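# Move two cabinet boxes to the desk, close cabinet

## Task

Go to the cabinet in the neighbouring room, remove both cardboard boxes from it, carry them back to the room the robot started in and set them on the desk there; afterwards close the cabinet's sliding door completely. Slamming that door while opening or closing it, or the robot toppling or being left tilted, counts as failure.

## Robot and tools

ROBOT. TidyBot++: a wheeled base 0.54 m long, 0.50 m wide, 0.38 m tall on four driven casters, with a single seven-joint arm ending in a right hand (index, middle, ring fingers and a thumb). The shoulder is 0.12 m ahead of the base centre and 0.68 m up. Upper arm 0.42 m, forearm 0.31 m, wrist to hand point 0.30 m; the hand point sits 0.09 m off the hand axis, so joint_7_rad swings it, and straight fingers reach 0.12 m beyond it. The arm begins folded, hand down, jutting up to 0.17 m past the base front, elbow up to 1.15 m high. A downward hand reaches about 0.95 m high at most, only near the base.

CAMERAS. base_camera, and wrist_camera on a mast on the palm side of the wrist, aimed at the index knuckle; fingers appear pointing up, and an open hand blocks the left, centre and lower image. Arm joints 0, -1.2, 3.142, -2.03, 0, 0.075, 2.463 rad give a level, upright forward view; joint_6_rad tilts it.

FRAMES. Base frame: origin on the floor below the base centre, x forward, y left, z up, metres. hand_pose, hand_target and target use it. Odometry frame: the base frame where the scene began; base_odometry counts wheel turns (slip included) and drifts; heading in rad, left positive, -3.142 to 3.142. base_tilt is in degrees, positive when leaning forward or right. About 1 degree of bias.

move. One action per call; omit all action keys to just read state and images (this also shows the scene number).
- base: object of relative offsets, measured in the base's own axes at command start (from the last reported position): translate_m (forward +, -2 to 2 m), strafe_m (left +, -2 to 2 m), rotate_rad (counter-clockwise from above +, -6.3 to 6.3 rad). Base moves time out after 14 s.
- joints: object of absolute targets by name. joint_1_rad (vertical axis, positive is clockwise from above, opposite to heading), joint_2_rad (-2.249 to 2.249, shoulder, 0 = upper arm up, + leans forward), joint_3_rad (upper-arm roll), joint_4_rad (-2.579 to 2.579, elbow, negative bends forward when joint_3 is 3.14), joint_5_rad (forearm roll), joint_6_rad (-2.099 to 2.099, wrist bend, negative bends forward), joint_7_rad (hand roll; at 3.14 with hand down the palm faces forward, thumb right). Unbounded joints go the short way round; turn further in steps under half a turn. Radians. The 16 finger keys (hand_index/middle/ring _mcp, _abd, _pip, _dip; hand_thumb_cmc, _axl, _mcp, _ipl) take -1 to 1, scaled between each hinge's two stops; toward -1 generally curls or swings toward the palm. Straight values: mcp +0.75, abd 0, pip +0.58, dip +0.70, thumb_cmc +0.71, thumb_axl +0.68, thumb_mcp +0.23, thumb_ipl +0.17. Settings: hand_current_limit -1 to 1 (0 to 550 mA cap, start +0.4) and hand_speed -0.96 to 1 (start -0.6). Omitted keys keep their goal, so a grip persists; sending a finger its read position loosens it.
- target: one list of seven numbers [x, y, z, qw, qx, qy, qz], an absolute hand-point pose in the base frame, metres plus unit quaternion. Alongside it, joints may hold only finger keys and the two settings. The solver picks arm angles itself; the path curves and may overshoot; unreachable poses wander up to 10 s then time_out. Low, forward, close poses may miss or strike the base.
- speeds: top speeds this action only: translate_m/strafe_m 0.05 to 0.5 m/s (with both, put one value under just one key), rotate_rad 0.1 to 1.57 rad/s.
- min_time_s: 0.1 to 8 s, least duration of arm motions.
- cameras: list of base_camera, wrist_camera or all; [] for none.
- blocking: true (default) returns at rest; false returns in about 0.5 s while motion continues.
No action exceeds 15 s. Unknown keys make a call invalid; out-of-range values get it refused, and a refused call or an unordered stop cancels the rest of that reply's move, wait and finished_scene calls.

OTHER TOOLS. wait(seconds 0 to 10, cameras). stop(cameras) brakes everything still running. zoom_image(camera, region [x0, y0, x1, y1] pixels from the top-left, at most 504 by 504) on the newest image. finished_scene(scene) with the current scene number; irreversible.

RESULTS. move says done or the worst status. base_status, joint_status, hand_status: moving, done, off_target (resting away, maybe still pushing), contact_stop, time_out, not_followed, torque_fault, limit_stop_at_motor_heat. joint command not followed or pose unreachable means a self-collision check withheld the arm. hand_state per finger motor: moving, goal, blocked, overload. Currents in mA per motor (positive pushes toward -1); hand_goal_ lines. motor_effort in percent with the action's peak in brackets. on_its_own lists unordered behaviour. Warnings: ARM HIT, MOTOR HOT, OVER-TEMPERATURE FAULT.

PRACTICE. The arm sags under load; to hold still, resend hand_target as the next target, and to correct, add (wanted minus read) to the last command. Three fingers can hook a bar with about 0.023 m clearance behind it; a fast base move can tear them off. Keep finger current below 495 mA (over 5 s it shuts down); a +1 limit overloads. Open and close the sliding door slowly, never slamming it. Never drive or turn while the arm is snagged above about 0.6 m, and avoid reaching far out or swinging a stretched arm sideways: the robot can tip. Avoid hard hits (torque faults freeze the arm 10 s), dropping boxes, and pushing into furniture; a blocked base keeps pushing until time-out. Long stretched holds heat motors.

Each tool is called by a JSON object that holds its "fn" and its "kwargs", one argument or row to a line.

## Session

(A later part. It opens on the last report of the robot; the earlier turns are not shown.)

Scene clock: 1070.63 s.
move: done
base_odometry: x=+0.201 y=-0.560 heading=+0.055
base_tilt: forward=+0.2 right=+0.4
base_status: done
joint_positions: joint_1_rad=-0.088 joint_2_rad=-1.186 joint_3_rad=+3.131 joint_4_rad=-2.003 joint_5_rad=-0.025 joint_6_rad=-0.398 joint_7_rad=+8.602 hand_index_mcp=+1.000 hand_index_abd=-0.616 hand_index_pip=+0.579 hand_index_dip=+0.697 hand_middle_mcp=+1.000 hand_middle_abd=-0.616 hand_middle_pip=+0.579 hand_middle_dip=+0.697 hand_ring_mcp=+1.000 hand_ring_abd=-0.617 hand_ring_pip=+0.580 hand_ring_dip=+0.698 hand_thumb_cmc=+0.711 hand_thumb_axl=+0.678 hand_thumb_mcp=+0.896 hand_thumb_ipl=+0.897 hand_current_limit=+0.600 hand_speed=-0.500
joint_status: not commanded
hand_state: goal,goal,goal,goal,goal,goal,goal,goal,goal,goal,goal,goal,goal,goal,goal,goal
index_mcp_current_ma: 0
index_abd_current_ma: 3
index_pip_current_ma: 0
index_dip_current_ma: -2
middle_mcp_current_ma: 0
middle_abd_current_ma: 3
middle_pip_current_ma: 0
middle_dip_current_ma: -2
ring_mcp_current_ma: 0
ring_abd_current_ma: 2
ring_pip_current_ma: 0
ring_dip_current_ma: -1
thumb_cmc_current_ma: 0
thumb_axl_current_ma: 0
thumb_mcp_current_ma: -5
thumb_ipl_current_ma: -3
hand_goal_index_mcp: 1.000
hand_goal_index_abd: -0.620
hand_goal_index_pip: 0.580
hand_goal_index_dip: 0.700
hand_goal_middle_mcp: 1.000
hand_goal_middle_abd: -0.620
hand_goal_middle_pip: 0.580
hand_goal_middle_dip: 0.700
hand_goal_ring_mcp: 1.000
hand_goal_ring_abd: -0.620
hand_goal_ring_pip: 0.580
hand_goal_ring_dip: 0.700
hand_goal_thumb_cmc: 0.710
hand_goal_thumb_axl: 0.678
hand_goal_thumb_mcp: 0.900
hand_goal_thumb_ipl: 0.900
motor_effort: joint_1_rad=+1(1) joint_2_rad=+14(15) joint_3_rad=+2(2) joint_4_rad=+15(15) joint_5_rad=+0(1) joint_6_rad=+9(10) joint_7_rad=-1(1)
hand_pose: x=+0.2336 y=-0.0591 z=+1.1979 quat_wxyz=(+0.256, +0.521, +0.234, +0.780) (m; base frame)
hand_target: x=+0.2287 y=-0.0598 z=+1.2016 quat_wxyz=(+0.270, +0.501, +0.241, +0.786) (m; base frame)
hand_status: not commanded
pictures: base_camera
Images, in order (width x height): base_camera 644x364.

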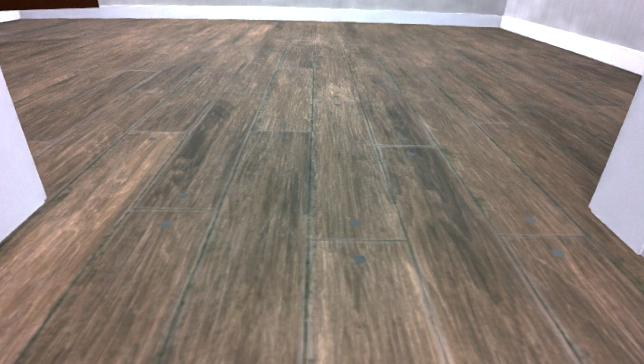

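{"fn": "move", "kwargs": {
  "base": {"translate_m": 1.9, "strafe_m": -0.015},
  "speeds": {"translate_m": 0.5}
}}

{"fn": "move", "kwargs": {
  "base": {"translate_m": 0.67},
  "speeds": {"translate_m": 0.4}
}}

{"fn": "move", "kwargs": {
  "base": {"rotate_rad": 1.571},
  "speeds": {"rotate_rad": 0.9},
  "cameras": ["base_camera", "wrist_camera"]
}}

Scene clock: 1084.63 s.
move: done
base_odometry: x=+2.099 y=-0.471 heading=+0.055
base_tilt: forward=+0.1 right=+0.4
base_status: done
joint_positions: joint_1_rad=-0.088 joint_2_rad=-1.188 joint_3_rad=+3.131 joint_4_rad=-2.007 joint_5_rad=-0.025 joint_6_rad=-0.395 joint_7_rad=+8.602 hand_index_mcp=+1.000 hand_index_abd=-0.616 hand_index_pip=+0.579 hand_index_dip=+0.697 hand_middle_mcp=+1.000 hand_middle_abd=-0.616 hand_middle_pip=+0.579 hand_middle_dip=+0.697 hand_ring_mcp=+1.000 hand_ring_abd=-0.617 hand_ring_pip=+0.580 hand_ring_dip=+0.698 hand_thumb_cmc=+0.711 hand_thumb_axl=+0.678 hand_thumb_mcp=+0.896 hand_thumb_ipl=+0.897 hand_current_limit=+0.600 hand_speed=-0.500
joint_status: not commanded
hand_state: goal,goal,goal,goal,goal,goal,goal,goal,goal,goal,goal,goal,goal,goal,goal,goal
index_mcp_current_ma: 0
index_abd_current_ma: 3
index_pip_current_ma: 0
index_dip_current_ma: -2
middle_mcp_current_ma: 0
middle_abd_current_ma: 3
middle_pip_current_ma: 0
middle_dip_current_ma: -2
ring_mcp_current_ma: 0
ring_abd_current_ma: 2
ring_pip_current_ma: 0
ring_dip_current_ma: -1
thumb_cmc_current_ma: 0
thumb_axl_current_ma: 0
thumb_mcp_current_ma: -5
thumb_ipl_current_ma: -3
hand_goal_index_mcp: 1.000
hand_goal_index_abd: -0.620
hand_goal_index_pip: 0.580
hand_goal_index_dip: 0.700
hand_goal_middle_mcp: 1.000
hand_goal_middle_abd: -0.620
hand_goal_middle_pip: 0.580
hand_goal_middle_dip: 0.700
hand_goal_ring_mcp: 1.000
hand_goal_ring_abd: -0.620
hand_goal_ring_pip: 0.580
hand_goal_ring_dip: 0.700
hand_goal_thumb_cmc: 0.710
hand_goal_thumb_axl: 0.678
hand_goal_thumb_mcp: 0.900
hand_goal_thumb_ipl: 0.900
motor_effort: joint_1_rad=+0(1) joint_2_rad=+14(17) joint_3_rad=+1(2) joint_4_rad=+14(16) joint_5_rad=+0(1) joint_6_rad=+9(10) joint_7_rad=-1(1)
hand_pose: x=+0.2334 y=-0.0591 z=+1.1968 quat_wxyz=(+0.256, +0.520, +0.234, +0.781) (m; base frame)
hand_target: x=+0.2287 y=-0.0598 z=+1.2016 quat_wxyz=(+0.270, +0.501, +0.241, +0.786) (m; base frame)
hand_status: not commanded
pictures: none

Scene clock: 1087.47 s.
move: done
base_odometry: x=+2.768 y=-0.435 heading=+0.054
base_tilt: forward=+0.2 right=+0.4
base_status: done
joint_positions: joint_1_rad=-0.088 joint_2_rad=-1.191 joint_3_rad=+3.131 joint_4_rad=-2.008 joint_5_rad=-0.025 joint_6_rad=-0.394 joint_7_rad=+8.602 hand_index_mcp=+1.000 hand_index_abd=-0.616 hand_index_pip=+0.579 hand_index_dip=+0.697 hand_middle_mcp=+1.000 hand_middle_abd=-0.616 hand_middle_pip=+0.579 hand_middle_dip=+0.697 hand_ring_mcp=+1.000 hand_ring_abd=-0.617 hand_ring_pip=+0.580 hand_ring_dip=+0.698 hand_thumb_cmc=+0.711 hand_thumb_axl=+0.678 hand_thumb_mcp=+0.896 hand_thumb_ipl=+0.897 hand_current_limit=+0.600 hand_speed=-0.500
joint_status: not commanded
hand_state: goal,goal,goal,goal,goal,goal,goal,goal,goal,goal,goal,goal,goal,goal,goal,goal
index_mcp_current_ma: 0
index_abd_current_ma: 3
index_pip_current_ma: 0
index_dip_current_ma: -2
middle_mcp_current_ma: 0
middle_abd_current_ma: 3
middle_pip_current_ma: 0
middle_dip_current_ma: -2
ring_mcp_current_ma: 0
ring_abd_current_ma: 2
ring_pip_current_ma: 0
ring_dip_current_ma: -1
thumb_cmc_current_ma: 0
thumb_axl_current_ma: 0
thumb_mcp_current_ma: -5
thumb_ipl_current_ma: -3
hand_goal_index_mcp: 1.000
hand_goal_index_abd: -0.620
hand_goal_index_pip: 0.580
hand_goal_index_dip: 0.700
hand_goal_middle_mcp: 1.000
hand_goal_middle_abd: -0.620
hand_goal_middle_pip: 0.580
hand_goal_middle_dip: 0.700
hand_goal_ring_mcp: 1.000
hand_goal_ring_abd: -0.620
hand_goal_ring_pip: 0.580
hand_goal_ring_dip: 0.700
hand_goal_thumb_cmc: 0.710
hand_goal_thumb_axl: 0.678
hand_goal_thumb_mcp: 0.900
hand_goal_thumb_ipl: 0.900
motor_effort: joint_1_rad=+0(1) joint_2_rad=+15(16) joint_3_rad=+2(2) joint_4_rad=+15(15) joint_5_rad=-1(1) joint_6_rad=+9(10) joint_7_rad=-1(1)
hand_pose: x=+0.2325 y=-0.0592 z=+1.1967 quat_wxyz=(+0.256, +0.519, +0.234, +0.781) (m; base frame)
hand_target: x=+0.2287 y=-0.0598 z=+1.2016 quat_wxyz=(+0.270, +0.501, +0.241, +0.786) (m; base frame)
hand_status: not commanded
pictures: none

Scene clock: 1090.07 s.
move: done
base_odometry: x=+2.768 y=-0.435 heading=+1.624
base_tilt: forward=+0.1 right=+0.4
base_status: done
joint_positions: joint_1_rad=-0.089 joint_2_rad=-1.191 joint_3_rad=+3.131 joint_4_rad=-2.008 joint_5_rad=-0.025 joint_6_rad=-0.394 joint_7_rad=+8.602 hand_index_mcp=+1.000 hand_index_abd=-0.616 hand_index_pip=+0.579 hand_index_dip=+0.697 hand_middle_mcp=+1.000 hand_middle_abd=-0.616 hand_middle_pip=+0.579 hand_middle_dip=+0.697 hand_ring_mcp=+1.000 hand_ring_abd=-0.617 hand_ring_pip=+0.580 hand_ring_dip=+0.698 hand_thumb_cmc=+0.711 hand_thumb_axl=+0.678 hand_thumb_mcp=+0.896 hand_thumb_ipl=+0.897 hand_current_limit=+0.600 hand_speed=-0.500
joint_status: not commanded
hand_state: goal,goal,goal,goal,goal,goal,goal,goal,goal,goal,goal,goal,goal,goal,goal,goal
index_mcp_current_ma: 0
index_abd_current_ma: 3
index_pip_current_ma: 0
index_dip_current_ma: -2
middle_mcp_current_ma: 0
middle_abd_current_ma: 3
middle_pip_current_ma: 0
middle_dip_current_ma: -2
ring_mcp_current_ma: 0
ring_abd_current_ma: 2
ring_pip_current_ma: 0
ring_dip_current_ma: -1
thumb_cmc_current_ma: 0
thumb_axl_current_ma: 0
thumb_mcp_current_ma: -5
thumb_ipl_current_ma: -3
hand_goal_index_mcp: 1.000
hand_goal_index_abd: -0.620
hand_goal_index_pip: 0.580
hand_goal_index_dip: 0.700
hand_goal_middle_mcp: 1.000
hand_goal_middle_abd: -0.620
hand_goal_middle_pip: 0.580
hand_goal_middle_dip: 0.700
hand_goal_ring_mcp: 1.000
hand_goal_ring_abd: -0.620
hand_goal_ring_pip: 0.580
hand_goal_ring_dip: 0.700
hand_goal_thumb_cmc: 0.710
hand_goal_thumb_axl: 0.678
hand_goal_thumb_mcp: 0.900
hand_goal_thumb_ipl: 0.900
motor_effort: joint_1_rad=+0(1) joint_2_rad=+14(15) joint_3_rad=+1(2) joint_4_rad=+13(15) joint_5_rad=+0(1) joint_6_rad=+9(10) joint_7_rad=-1(1)
hand_pose: x=+0.2325 y=-0.0591 z=+1.1967 quat_wxyz=(+0.256, +0.519, +0.234, +0.781) (m; base frame)
hand_target: x=+0.2287 y=-0.0598 z=+1.2016 quat_wxyz=(+0.270, +0.501, +0.241, +0.786) (m; base frame)
hand_status: not commanded
pictures: base_camera, wrist_camera
Images, in order (width x height): base_camera 644x364, wrist_camera 504x504.

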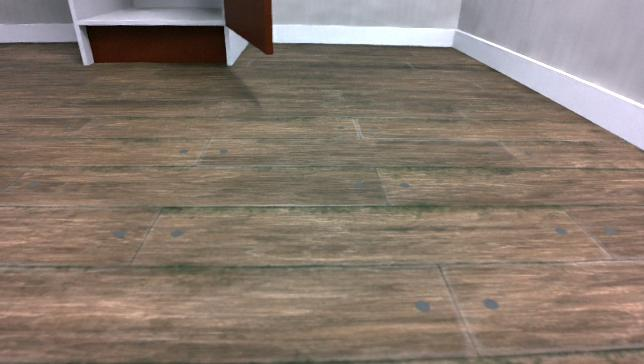

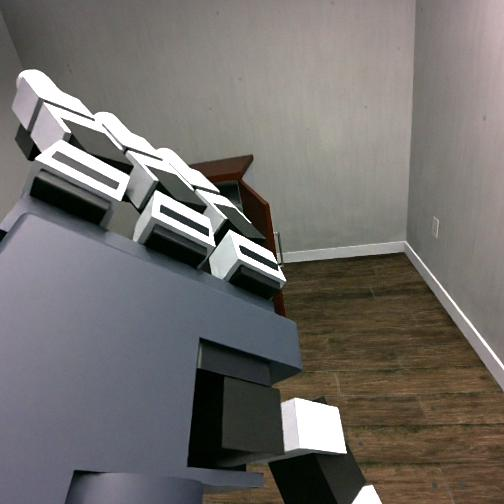

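{"fn": "move", "kwargs": {
  "base": {"strafe_m": -0.15},
  "joints": {"joint_1_rad": 0, "joint_2_rad": 0, "joint_3_rad": 3.135, "joint_4_rad": -2.03, "joint_5_rad": -0.05, "joint_6_rad": 0.8, "joint_7_rad": -0.07, "hand_index_mcp": -0.483, "hand_middle_mcp": -0.483, "hand_ring_mcp": -0.483, "hand_index_abd": 0, "hand_middle_abd": 0, "hand_ring_abd": 0, "hand_index_pip": -0.07, "hand_middle_pip": -0.07, "hand_ring_pip": -0.07, "hand_index_dip": 0.7, "hand_middle_dip": 0.7, "hand_ring_dip": 0.7, "hand_thumb_cmc": -0.571, "hand_thumb_mcp": 0.9, "hand_thumb_ipl": 0.9},
  "min_time_s": 3
}}

{"fn": "move", "kwargs": {
  "joints": {"joint_2_rad": 1.467, "joint_4_rad": -1.316, "joint_6_rad": 1.24},
  "min_time_s": 3,
  "cameras": ["base_camera"]
}}

Scene clock: 1105.83 s.
move: done
base_odometry: x=+2.918 y=-0.426 heading=+1.625
base_tilt: forward=+0.1 right=+0.4
base_status: done
joint_positions: joint_1_rad=-0.017 joint_2_rad=-0.012 joint_3_rad=+3.135 joint_4_rad=-2.008 joint_5_rad=-0.025 joint_6_rad=+0.751 joint_7_rad=+6.286 hand_index_mcp=-0.483 hand_index_abd=+0.001 hand_index_pip=-0.068 hand_index_dip=+0.698 hand_middle_mcp=-0.483 hand_middle_abd=+0.001 hand_middle_pip=-0.069 hand_middle_dip=+0.698 hand_ring_mcp=-0.483 hand_ring_abd=+0.001 hand_ring_pip=-0.069 hand_ring_dip=+0.698 hand_thumb_cmc=-0.568 hand_thumb_axl=+0.677 hand_thumb_mcp=+0.899 hand_thumb_ipl=+0.898 hand_current_limit=+0.600 hand_speed=-0.500
joint_status: all done
hand_state: goal,goal,goal,goal,goal,goal,goal,goal,goal,goal,goal,goal,goal,goal,goal,goal
index_mcp_current_ma: -1
index_abd_current_ma: 0
index_pip_current_ma: 1
index_dip_current_ma: -2
middle_mcp_current_ma: -1
middle_abd_current_ma: 0
middle_pip_current_ma: 1
middle_dip_current_ma: -2
ring_mcp_current_ma: -1
ring_abd_current_ma: 0
ring_pip_current_ma: 1
ring_dip_current_ma: -1
thumb_cmc_current_ma: 2
thumb_axl_current_ma: -1
thumb_mcp_current_ma: -1
thumb_ipl_current_ma: -2
hand_goal_index_mcp: -0.482
hand_goal_index_abd: 0.000
hand_goal_index_pip: -0.070
hand_goal_index_dip: 0.700
hand_goal_middle_mcp: -0.482
hand_goal_middle_abd: 0.000
hand_goal_middle_pip: -0.070
hand_goal_middle_dip: 0.700
hand_goal_ring_mcp: -0.482
hand_goal_ring_abd: 0.000
hand_goal_ring_pip: -0.070
hand_goal_ring_dip: 0.700
hand_goal_thumb_cmc: -0.570
hand_goal_thumb_axl: 0.678
hand_goal_thumb_mcp: 0.900
hand_goal_thumb_ipl: 0.900
motor_effort: joint_1_rad=+0(2) joint_2_rad=-16(18) joint_3_rad=+0(4) joint_4_rad=+17(19) joint_5_rad=+0(1) joint_6_rad=+9(10) joint_7_rad=-1(2)
hand_pose: x=+0.7127 y=+0.0341 z=+0.9890 quat_wxyz=(-0.582, +0.409, -0.416, +0.567) (m; base frame)
hand_target: x=+0.7130 y=+0.0259 z=+0.9867 quat_wxyz=(-0.602, +0.377, -0.437, +0.552) (m; base frame)
hand_status: not commanded
pictures: none

Scene clock: 1109.37 s.
move: done
base_odometry: x=+2.918 y=-0.426 heading=+1.625
base_tilt: forward=+0.2 right=+0.4
base_status: not commanded
joint_positions: joint_1_rad=-0.017 joint_2_rad=+1.439 joint_3_rad=+3.135 joint_4_rad=-1.336 joint_5_rad=-0.025 joint_6_rad=+1.191 joint_7_rad=+6.284 hand_index_mcp=-0.483 hand_index_abd=+0.001 hand_index_pip=-0.068 hand_index_dip=+0.698 hand_middle_mcp=-0.483 hand_middle_abd=+0.001 hand_middle_pip=-0.069 hand_middle_dip=+0.698 hand_ring_mcp=-0.483 hand_ring_abd=+0.001 hand_ring_pip=-0.069 hand_ring_dip=+0.698 hand_thumb_cmc=-0.568 hand_thumb_axl=+0.677 hand_thumb_mcp=+0.898 hand_thumb_ipl=+0.898 hand_current_limit=+0.600 hand_speed=-0.500
joint_status: all done
hand_state: goal,goal,goal,goal,goal,goal,goal,goal,goal,goal,goal,goal,goal,goal,goal,goal
index_mcp_current_ma: -1
index_abd_current_ma: 0
index_pip_current_ma: 1
index_dip_current_ma: -2
middle_mcp_current_ma: -1
middle_abd_current_ma: 0
middle_pip_current_ma: 1
middle_dip_current_ma: -2
ring_mcp_current_ma: -1
ring_abd_current_ma: 0
ring_pip_current_ma: 1
ring_dip_current_ma: -1
thumb_cmc_current_ma: 2
thumb_axl_current_ma: -1
thumb_mcp_current_ma: -1
thumb_ipl_current_ma: -2
hand_goal_index_mcp: -0.482
hand_goal_index_abd: 0.000
hand_goal_index_pip: -0.070
hand_goal_index_dip: 0.700
hand_goal_middle_mcp: -0.482
hand_goal_middle_abd: 0.000
hand_goal_middle_pip: -0.070
hand_goal_middle_dip: 0.700
hand_goal_ring_mcp: -0.482
hand_goal_ring_abd: 0.000
hand_goal_ring_pip: -0.070
hand_goal_ring_dip: 0.700
hand_goal_thumb_cmc: -0.570
hand_goal_thumb_axl: 0.678
hand_goal_thumb_mcp: 0.900
hand_goal_thumb_ipl: 0.900
motor_effort: joint_1_rad=+0(1) joint_2_rad=-39(42) joint_3_rad=+0(1) joint_4_rad=+9(18) joint_5_rad=+0(0) joint_6_rad=+9(10) joint_7_rad=-1(1)
hand_pose: x=+0.9491 y=+0.0346 z=+0.3548 quat_wxyz=(-0.499, +0.498, -0.508, +0.494) (m; base frame)
hand_target: x=+0.9525 y=+0.0197 z=+0.3568 quat_wxyz=(-0.519, +0.457, -0.527, +0.495) (m; base frame)
hand_status: not commanded
pictures: base_camera
Images, in order (width x height): base_camera 644x364.

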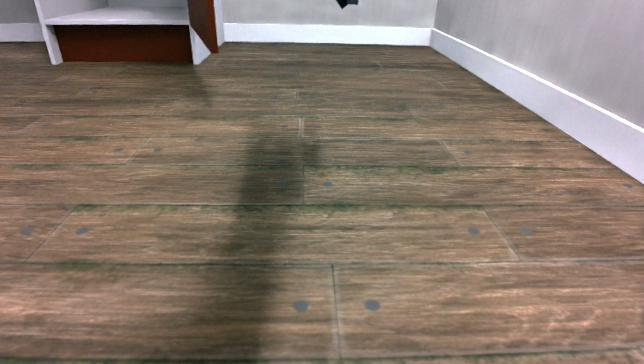

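{"fn": "move", "kwargs": {
  "base": {"translate_m": 0.36},
  "speeds": {"translate_m": 0.25},
  "cameras": ["base_camera", "wrist_camera"]
}}

Scene clock: 1117.23 s.
move: done
base_odometry: x=+2.899 y=-0.067 heading=+1.625
base_tilt: forward=+0.2 right=+0.4
base_status: done
joint_positions: joint_1_rad=-0.016 joint_2_rad=+1.440 joint_3_rad=+3.135 joint_4_rad=-1.330 joint_5_rad=-0.025 joint_6_rad=+1.194 joint_7_rad=+6.284 hand_index_mcp=-0.483 hand_index_abd=+0.001 hand_index_pip=-0.068 hand_index_dip=+0.698 hand_middle_mcp=-0.483 hand_middle_abd=+0.001 hand_middle_pip=-0.069 hand_middle_dip=+0.698 hand_ring_mcp=-0.483 hand_ring_abd=+0.001 hand_ring_pip=-0.069 hand_ring_dip=+0.698 hand_thumb_cmc=-0.568 hand_thumb_axl=+0.677 hand_thumb_mcp=+0.898 hand_thumb_ipl=+0.898 hand_current_limit=+0.600 hand_speed=-0.500
joint_status: not commanded
hand_state: goal,goal,goal,goal,goal,goal,goal,goal,goal,goal,goal,goal,goal,goal,goal,goal
index_mcp_current_ma: -1
index_abd_current_ma: 0
index_pip_current_ma: 1
index_dip_current_ma: -2
middle_mcp_current_ma: -1
middle_abd_current_ma: 0
middle_pip_current_ma: 1
middle_dip_current_ma: -2
ring_mcp_current_ma: -1
ring_abd_current_ma: 0
ring_pip_current_ma: 1
ring_dip_current_ma: -1
thumb_cmc_current_ma: 2
thumb_axl_current_ma: -1
thumb_mcp_current_ma: -1
thumb_ipl_current_ma: -2
hand_goal_index_mcp: -0.482
hand_goal_index_abd: 0.000
hand_goal_index_pip: -0.070
hand_goal_index_dip: 0.700
hand_goal_middle_mcp: -0.482
hand_goal_middle_abd: 0.000
hand_goal_middle_pip: -0.070
hand_goal_middle_dip: 0.700
hand_goal_ring_mcp: -0.482
hand_goal_ring_abd: 0.000
hand_goal_ring_pip: -0.070
hand_goal_ring_dip: 0.700
hand_goal_thumb_cmc: -0.570
hand_goal_thumb_axl: 0.678
hand_goal_thumb_mcp: 0.900
hand_goal_thumb_ipl: 0.900
motor_effort: joint_1_rad=+1(2) joint_2_rad=-39(41) joint_3_rad=+0(1) joint_4_rad=+9(11) joint_5_rad=+0(0) joint_6_rad=+10(10) joint_7_rad=-1(1)
hand_pose: x=+0.9514 y=+0.0333 z=+0.3577 quat_wxyz=(-0.500, +0.496, -0.507, +0.497) (m; base frame)
hand_target: x=+0.9525 y=+0.0197 z=+0.3568 quat_wxyz=(-0.519, +0.457, -0.527, +0.495) (m; base frame)
hand_status: not commanded
pictures: base_camera, wrist_camera
Images, in order (width x height): base_camera 644x364, wrist_camera 504x504.

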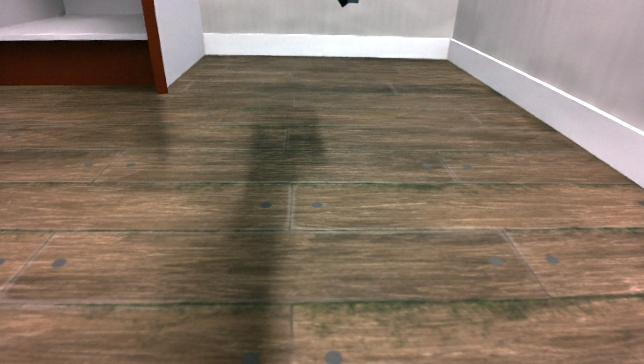

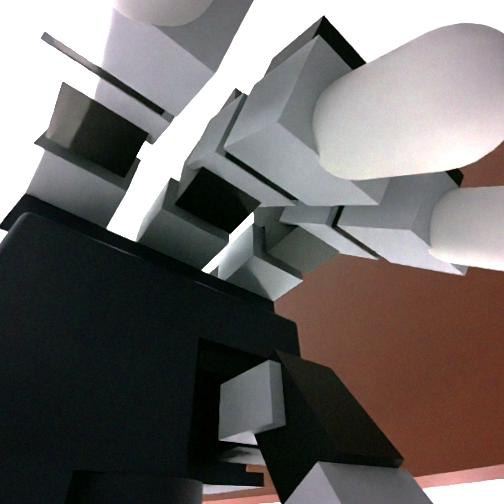

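{"fn": "move", "kwargs": {
  "base": {"translate_m": 0.05},
  "speeds": {"translate_m": 0.15}
}}

{"fn": "move", "kwargs": {
  "base": {"strafe_m": 0.35},
  "speeds": {"strafe_m": 0.1},
  "cameras": ["base_camera"]
}}

{"fn": "move", "kwargs": {
  "base": {"strafe_m": 0.2},
  "speeds": {"strafe_m": 0.1},
  "cameras": ["base_camera"]
}}

Scene clock: 1129.27 s.
move: done
base_odometry: x=+2.896 y=-0.017 heading=+1.625
base_tilt: forward=+0.2 right=+0.4
base_status: done
joint_positions: joint_1_rad=-0.015 joint_2_rad=+1.440 joint_3_rad=+3.135 joint_4_rad=-1.327 joint_5_rad=-0.025 joint_6_rad=+1.194 joint_7_rad=+6.284 hand_index_mcp=-0.483 hand_index_abd=+0.001 hand_index_pip=-0.068 hand_index_dip=+0.698 hand_middle_mcp=-0.483 hand_middle_abd=+0.001 hand_middle_pip=-0.069 hand_middle_dip=+0.698 hand_ring_mcp=-0.483 hand_ring_abd=+0.001 hand_ring_pip=-0.069 hand_ring_dip=+0.698 hand_thumb_cmc=-0.568 hand_thumb_axl=+0.677 hand_thumb_mcp=+0.898 hand_thumb_ipl=+0.898 hand_current_limit=+0.600 hand_speed=-0.500
joint_status: not commanded
hand_state: goal,goal,goal,goal,goal,goal,goal,goal,goal,goal,goal,goal,goal,goal,goal,goal
index_mcp_current_ma: -1
index_abd_current_ma: 0
index_pip_current_ma: 1
index_dip_current_ma: -2
middle_mcp_current_ma: -1
middle_abd_current_ma: 0
middle_pip_current_ma: 1
middle_dip_current_ma: -2
ring_mcp_current_ma: -1
ring_abd_current_ma: 0
ring_pip_current_ma: 1
ring_dip_current_ma: -1
thumb_cmc_current_ma: 2
thumb_axl_current_ma: -1
thumb_mcp_current_ma: -1
thumb_ipl_current_ma: -2
hand_goal_index_mcp: -0.482
hand_goal_index_abd: 0.000
hand_goal_index_pip: -0.070
hand_goal_index_dip: 0.700
hand_goal_middle_mcp: -0.482
hand_goal_middle_abd: 0.000
hand_goal_middle_pip: -0.070
hand_goal_middle_dip: 0.700
hand_goal_ring_mcp: -0.482
hand_goal_ring_abd: 0.000
hand_goal_ring_pip: -0.070
hand_goal_ring_dip: 0.700
hand_goal_thumb_cmc: -0.570
hand_goal_thumb_axl: 0.678
hand_goal_thumb_mcp: 0.900
hand_goal_thumb_ipl: 0.900
motor_effort: joint_1_rad=+0(1) joint_2_rad=-39(40) joint_3_rad=+0(1) joint_4_rad=+9(11) joint_5_rad=+0(0) joint_6_rad=+9(10) joint_7_rad=+0(1)
hand_pose: x=+0.9527 y=+0.0329 z=+0.3594 quat_wxyz=(-0.501, +0.495, -0.506, +0.498) (m; base frame)
hand_target: x=+0.9525 y=+0.0197 z=+0.3568 quat_wxyz=(-0.519, +0.457, -0.527, +0.495) (m; base frame)
hand_status: not commanded
pictures: none

Scene clock: 1133.27 s.
move: done
base_odometry: x=+2.546 y=-0.035 heading=+1.625
base_tilt: forward=+0.2 right=+0.4
base_status: done
joint_positions: joint_1_rad=-0.005 joint_2_rad=+1.440 joint_3_rad=+3.135 joint_4_rad=-1.327 joint_5_rad=-0.025 joint_6_rad=+1.195 joint_7_rad=+6.283 hand_index_mcp=-0.483 hand_index_abd=+0.001 hand_index_pip=-0.068 hand_index_dip=+0.698 hand_middle_mcp=-0.483 hand_middle_abd=+0.001 hand_middle_pip=-0.069 hand_middle_dip=+0.698 hand_ring_mcp=-0.483 hand_ring_abd=+0.001 hand_ring_pip=-0.069 hand_ring_dip=+0.698 hand_thumb_cmc=-0.573 hand_thumb_axl=+0.680 hand_thumb_mcp=+0.898 hand_thumb_ipl=+0.898 hand_current_limit=+0.600 hand_speed=-0.500
joint_status: not commanded
hand_state: goal,goal,goal,goal,goal,goal,goal,goal,goal,goal,goal,goal,goal,goal,goal,goal
index_mcp_current_ma: -1
index_abd_current_ma: 0
index_pip_current_ma: 1
index_dip_current_ma: -2
middle_mcp_current_ma: -1
middle_abd_current_ma: 0
middle_pip_current_ma: 1
middle_dip_current_ma: -2
ring_mcp_current_ma: -1
ring_abd_current_ma: 0
ring_pip_current_ma: 1
ring_dip_current_ma: -1
thumb_cmc_current_ma: -3
thumb_axl_current_ma: 2
thumb_mcp_current_ma: -1
thumb_ipl_current_ma: -2
hand_goal_index_mcp: -0.482
hand_goal_index_abd: 0.000
hand_goal_index_pip: -0.070
hand_goal_index_dip: 0.700
hand_goal_middle_mcp: -0.482
hand_goal_middle_abd: 0.000
hand_goal_middle_pip: -0.070
hand_goal_middle_dip: 0.700
hand_goal_ring_mcp: -0.482
hand_goal_ring_abd: 0.000
hand_goal_ring_pip: -0.070
hand_goal_ring_dip: 0.700
hand_goal_thumb_cmc: -0.570
hand_goal_thumb_axl: 0.678
hand_goal_thumb_mcp: 0.900
hand_goal_thumb_ipl: 0.900
motor_effort: joint_1_rad=+0(3) joint_2_rad=-39(40) joint_3_rad=+0(2) joint_4_rad=+9(11) joint_5_rad=+0(1) joint_6_rad=+9(10) joint_7_rad=-1(1)
hand_pose: x=+0.9531 y=+0.0245 z=+0.3595 quat_wxyz=(-0.499, +0.492, -0.508, +0.500) (m; base frame)
hand_target: x=+0.9525 y=+0.0197 z=+0.3568 quat_wxyz=(-0.519, +0.457, -0.527, +0.495) (m; base frame)
hand_status: not commanded
pictures: base_camera
Images, in order (width x height): base_camera 644x364.

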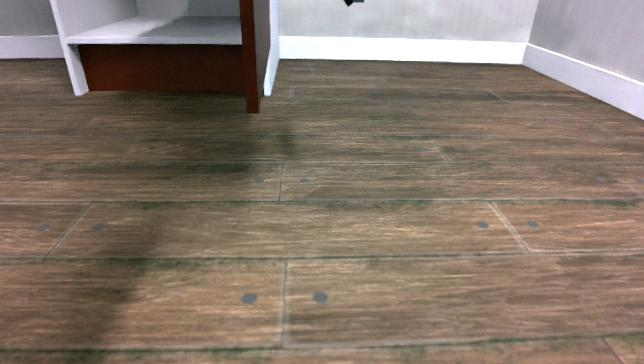

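Scene clock: 1135.80 s.
move: done
base_odometry: x=+2.346 y=-0.046 heading=+1.625
base_tilt: forward=+0.2 right=+0.4
base_status: done
joint_positions: joint_1_rad=-0.002 joint_2_rad=+1.440 joint_3_rad=+3.136 joint_4_rad=-1.327 joint_5_rad=-0.026 joint_6_rad=+1.195 joint_7_rad=+6.283 hand_index_mcp=-0.482 hand_index_abd=-0.003 hand_index_pip=-0.069 hand_index_dip=+0.698 hand_middle_mcp=-0.483 hand_middle_abd=+0.001 hand_middle_pip=-0.069 hand_middle_dip=+0.698 hand_ring_mcp=-0.483 hand_ring_abd=+0.001 hand_ring_pip=-0.069 hand_ring_dip=+0.698 hand_thumb_cmc=-0.573 hand_thumb_axl=+0.680 hand_thumb_mcp=+0.898 hand_thumb_ipl=+0.898 hand_current_limit=+0.600 hand_speed=-0.500
joint_status: not commanded
hand_state: goal,goal,goal,goal,goal,goal,goal,goal,goal,goal,goal,goal,goal,goal,goal,goal
index_mcp_current_ma: 0
index_abd_current_ma: -2
index_pip_current_ma: 1
index_dip_current_ma: -2
middle_mcp_current_ma: -1
middle_abd_current_ma: 0
middle_pip_current_ma: 1
middle_dip_current_ma: -2
ring_mcp_current_ma: -1
ring_abd_current_ma: 0
ring_pip_current_ma: 1
ring_dip_current_ma: -1
thumb_cmc_current_ma: -2
thumb_axl_current_ma: 1
thumb_mcp_current_ma: -1
thumb_ipl_current_ma: -2
hand_goal_index_mcp: -0.482
hand_goal_index_abd: 0.000
hand_goal_index_pip: -0.070
hand_goal_index_dip: 0.700
hand_goal_middle_mcp: -0.482
hand_goal_middle_abd: 0.000
hand_goal_middle_pip: -0.070
hand_goal_middle_dip: 0.700
hand_goal_ring_mcp: -0.482
hand_goal_ring_abd: 0.000
hand_goal_ring_pip: -0.070
hand_goal_ring_dip: 0.700
hand_goal_thumb_cmc: -0.570
hand_goal_thumb_axl: 0.678
hand_goal_thumb_mcp: 0.900
hand_goal_thumb_ipl: 0.900
motor_effort: joint_1_rad=+0(4) joint_2_rad=-39(40) joint_3_rad=-1(2) joint_4_rad=+9(10) joint_5_rad=+0(3) joint_6_rad=+9(10) joint_7_rad=-1(1)
hand_pose: x=+0.9532 y=+0.0218 z=+0.3595 quat_wxyz=(-0.498, +0.491, -0.510, +0.501) (m; base frame)
hand_target: x=+0.9525 y=+0.0197 z=+0.3568 quat_wxyz=(-0.519, +0.457, -0.527, +0.495) (m; base frame)
hand_status: not commanded
pictures: base_camera
Images, in order (width x height): base_camera 644x364.

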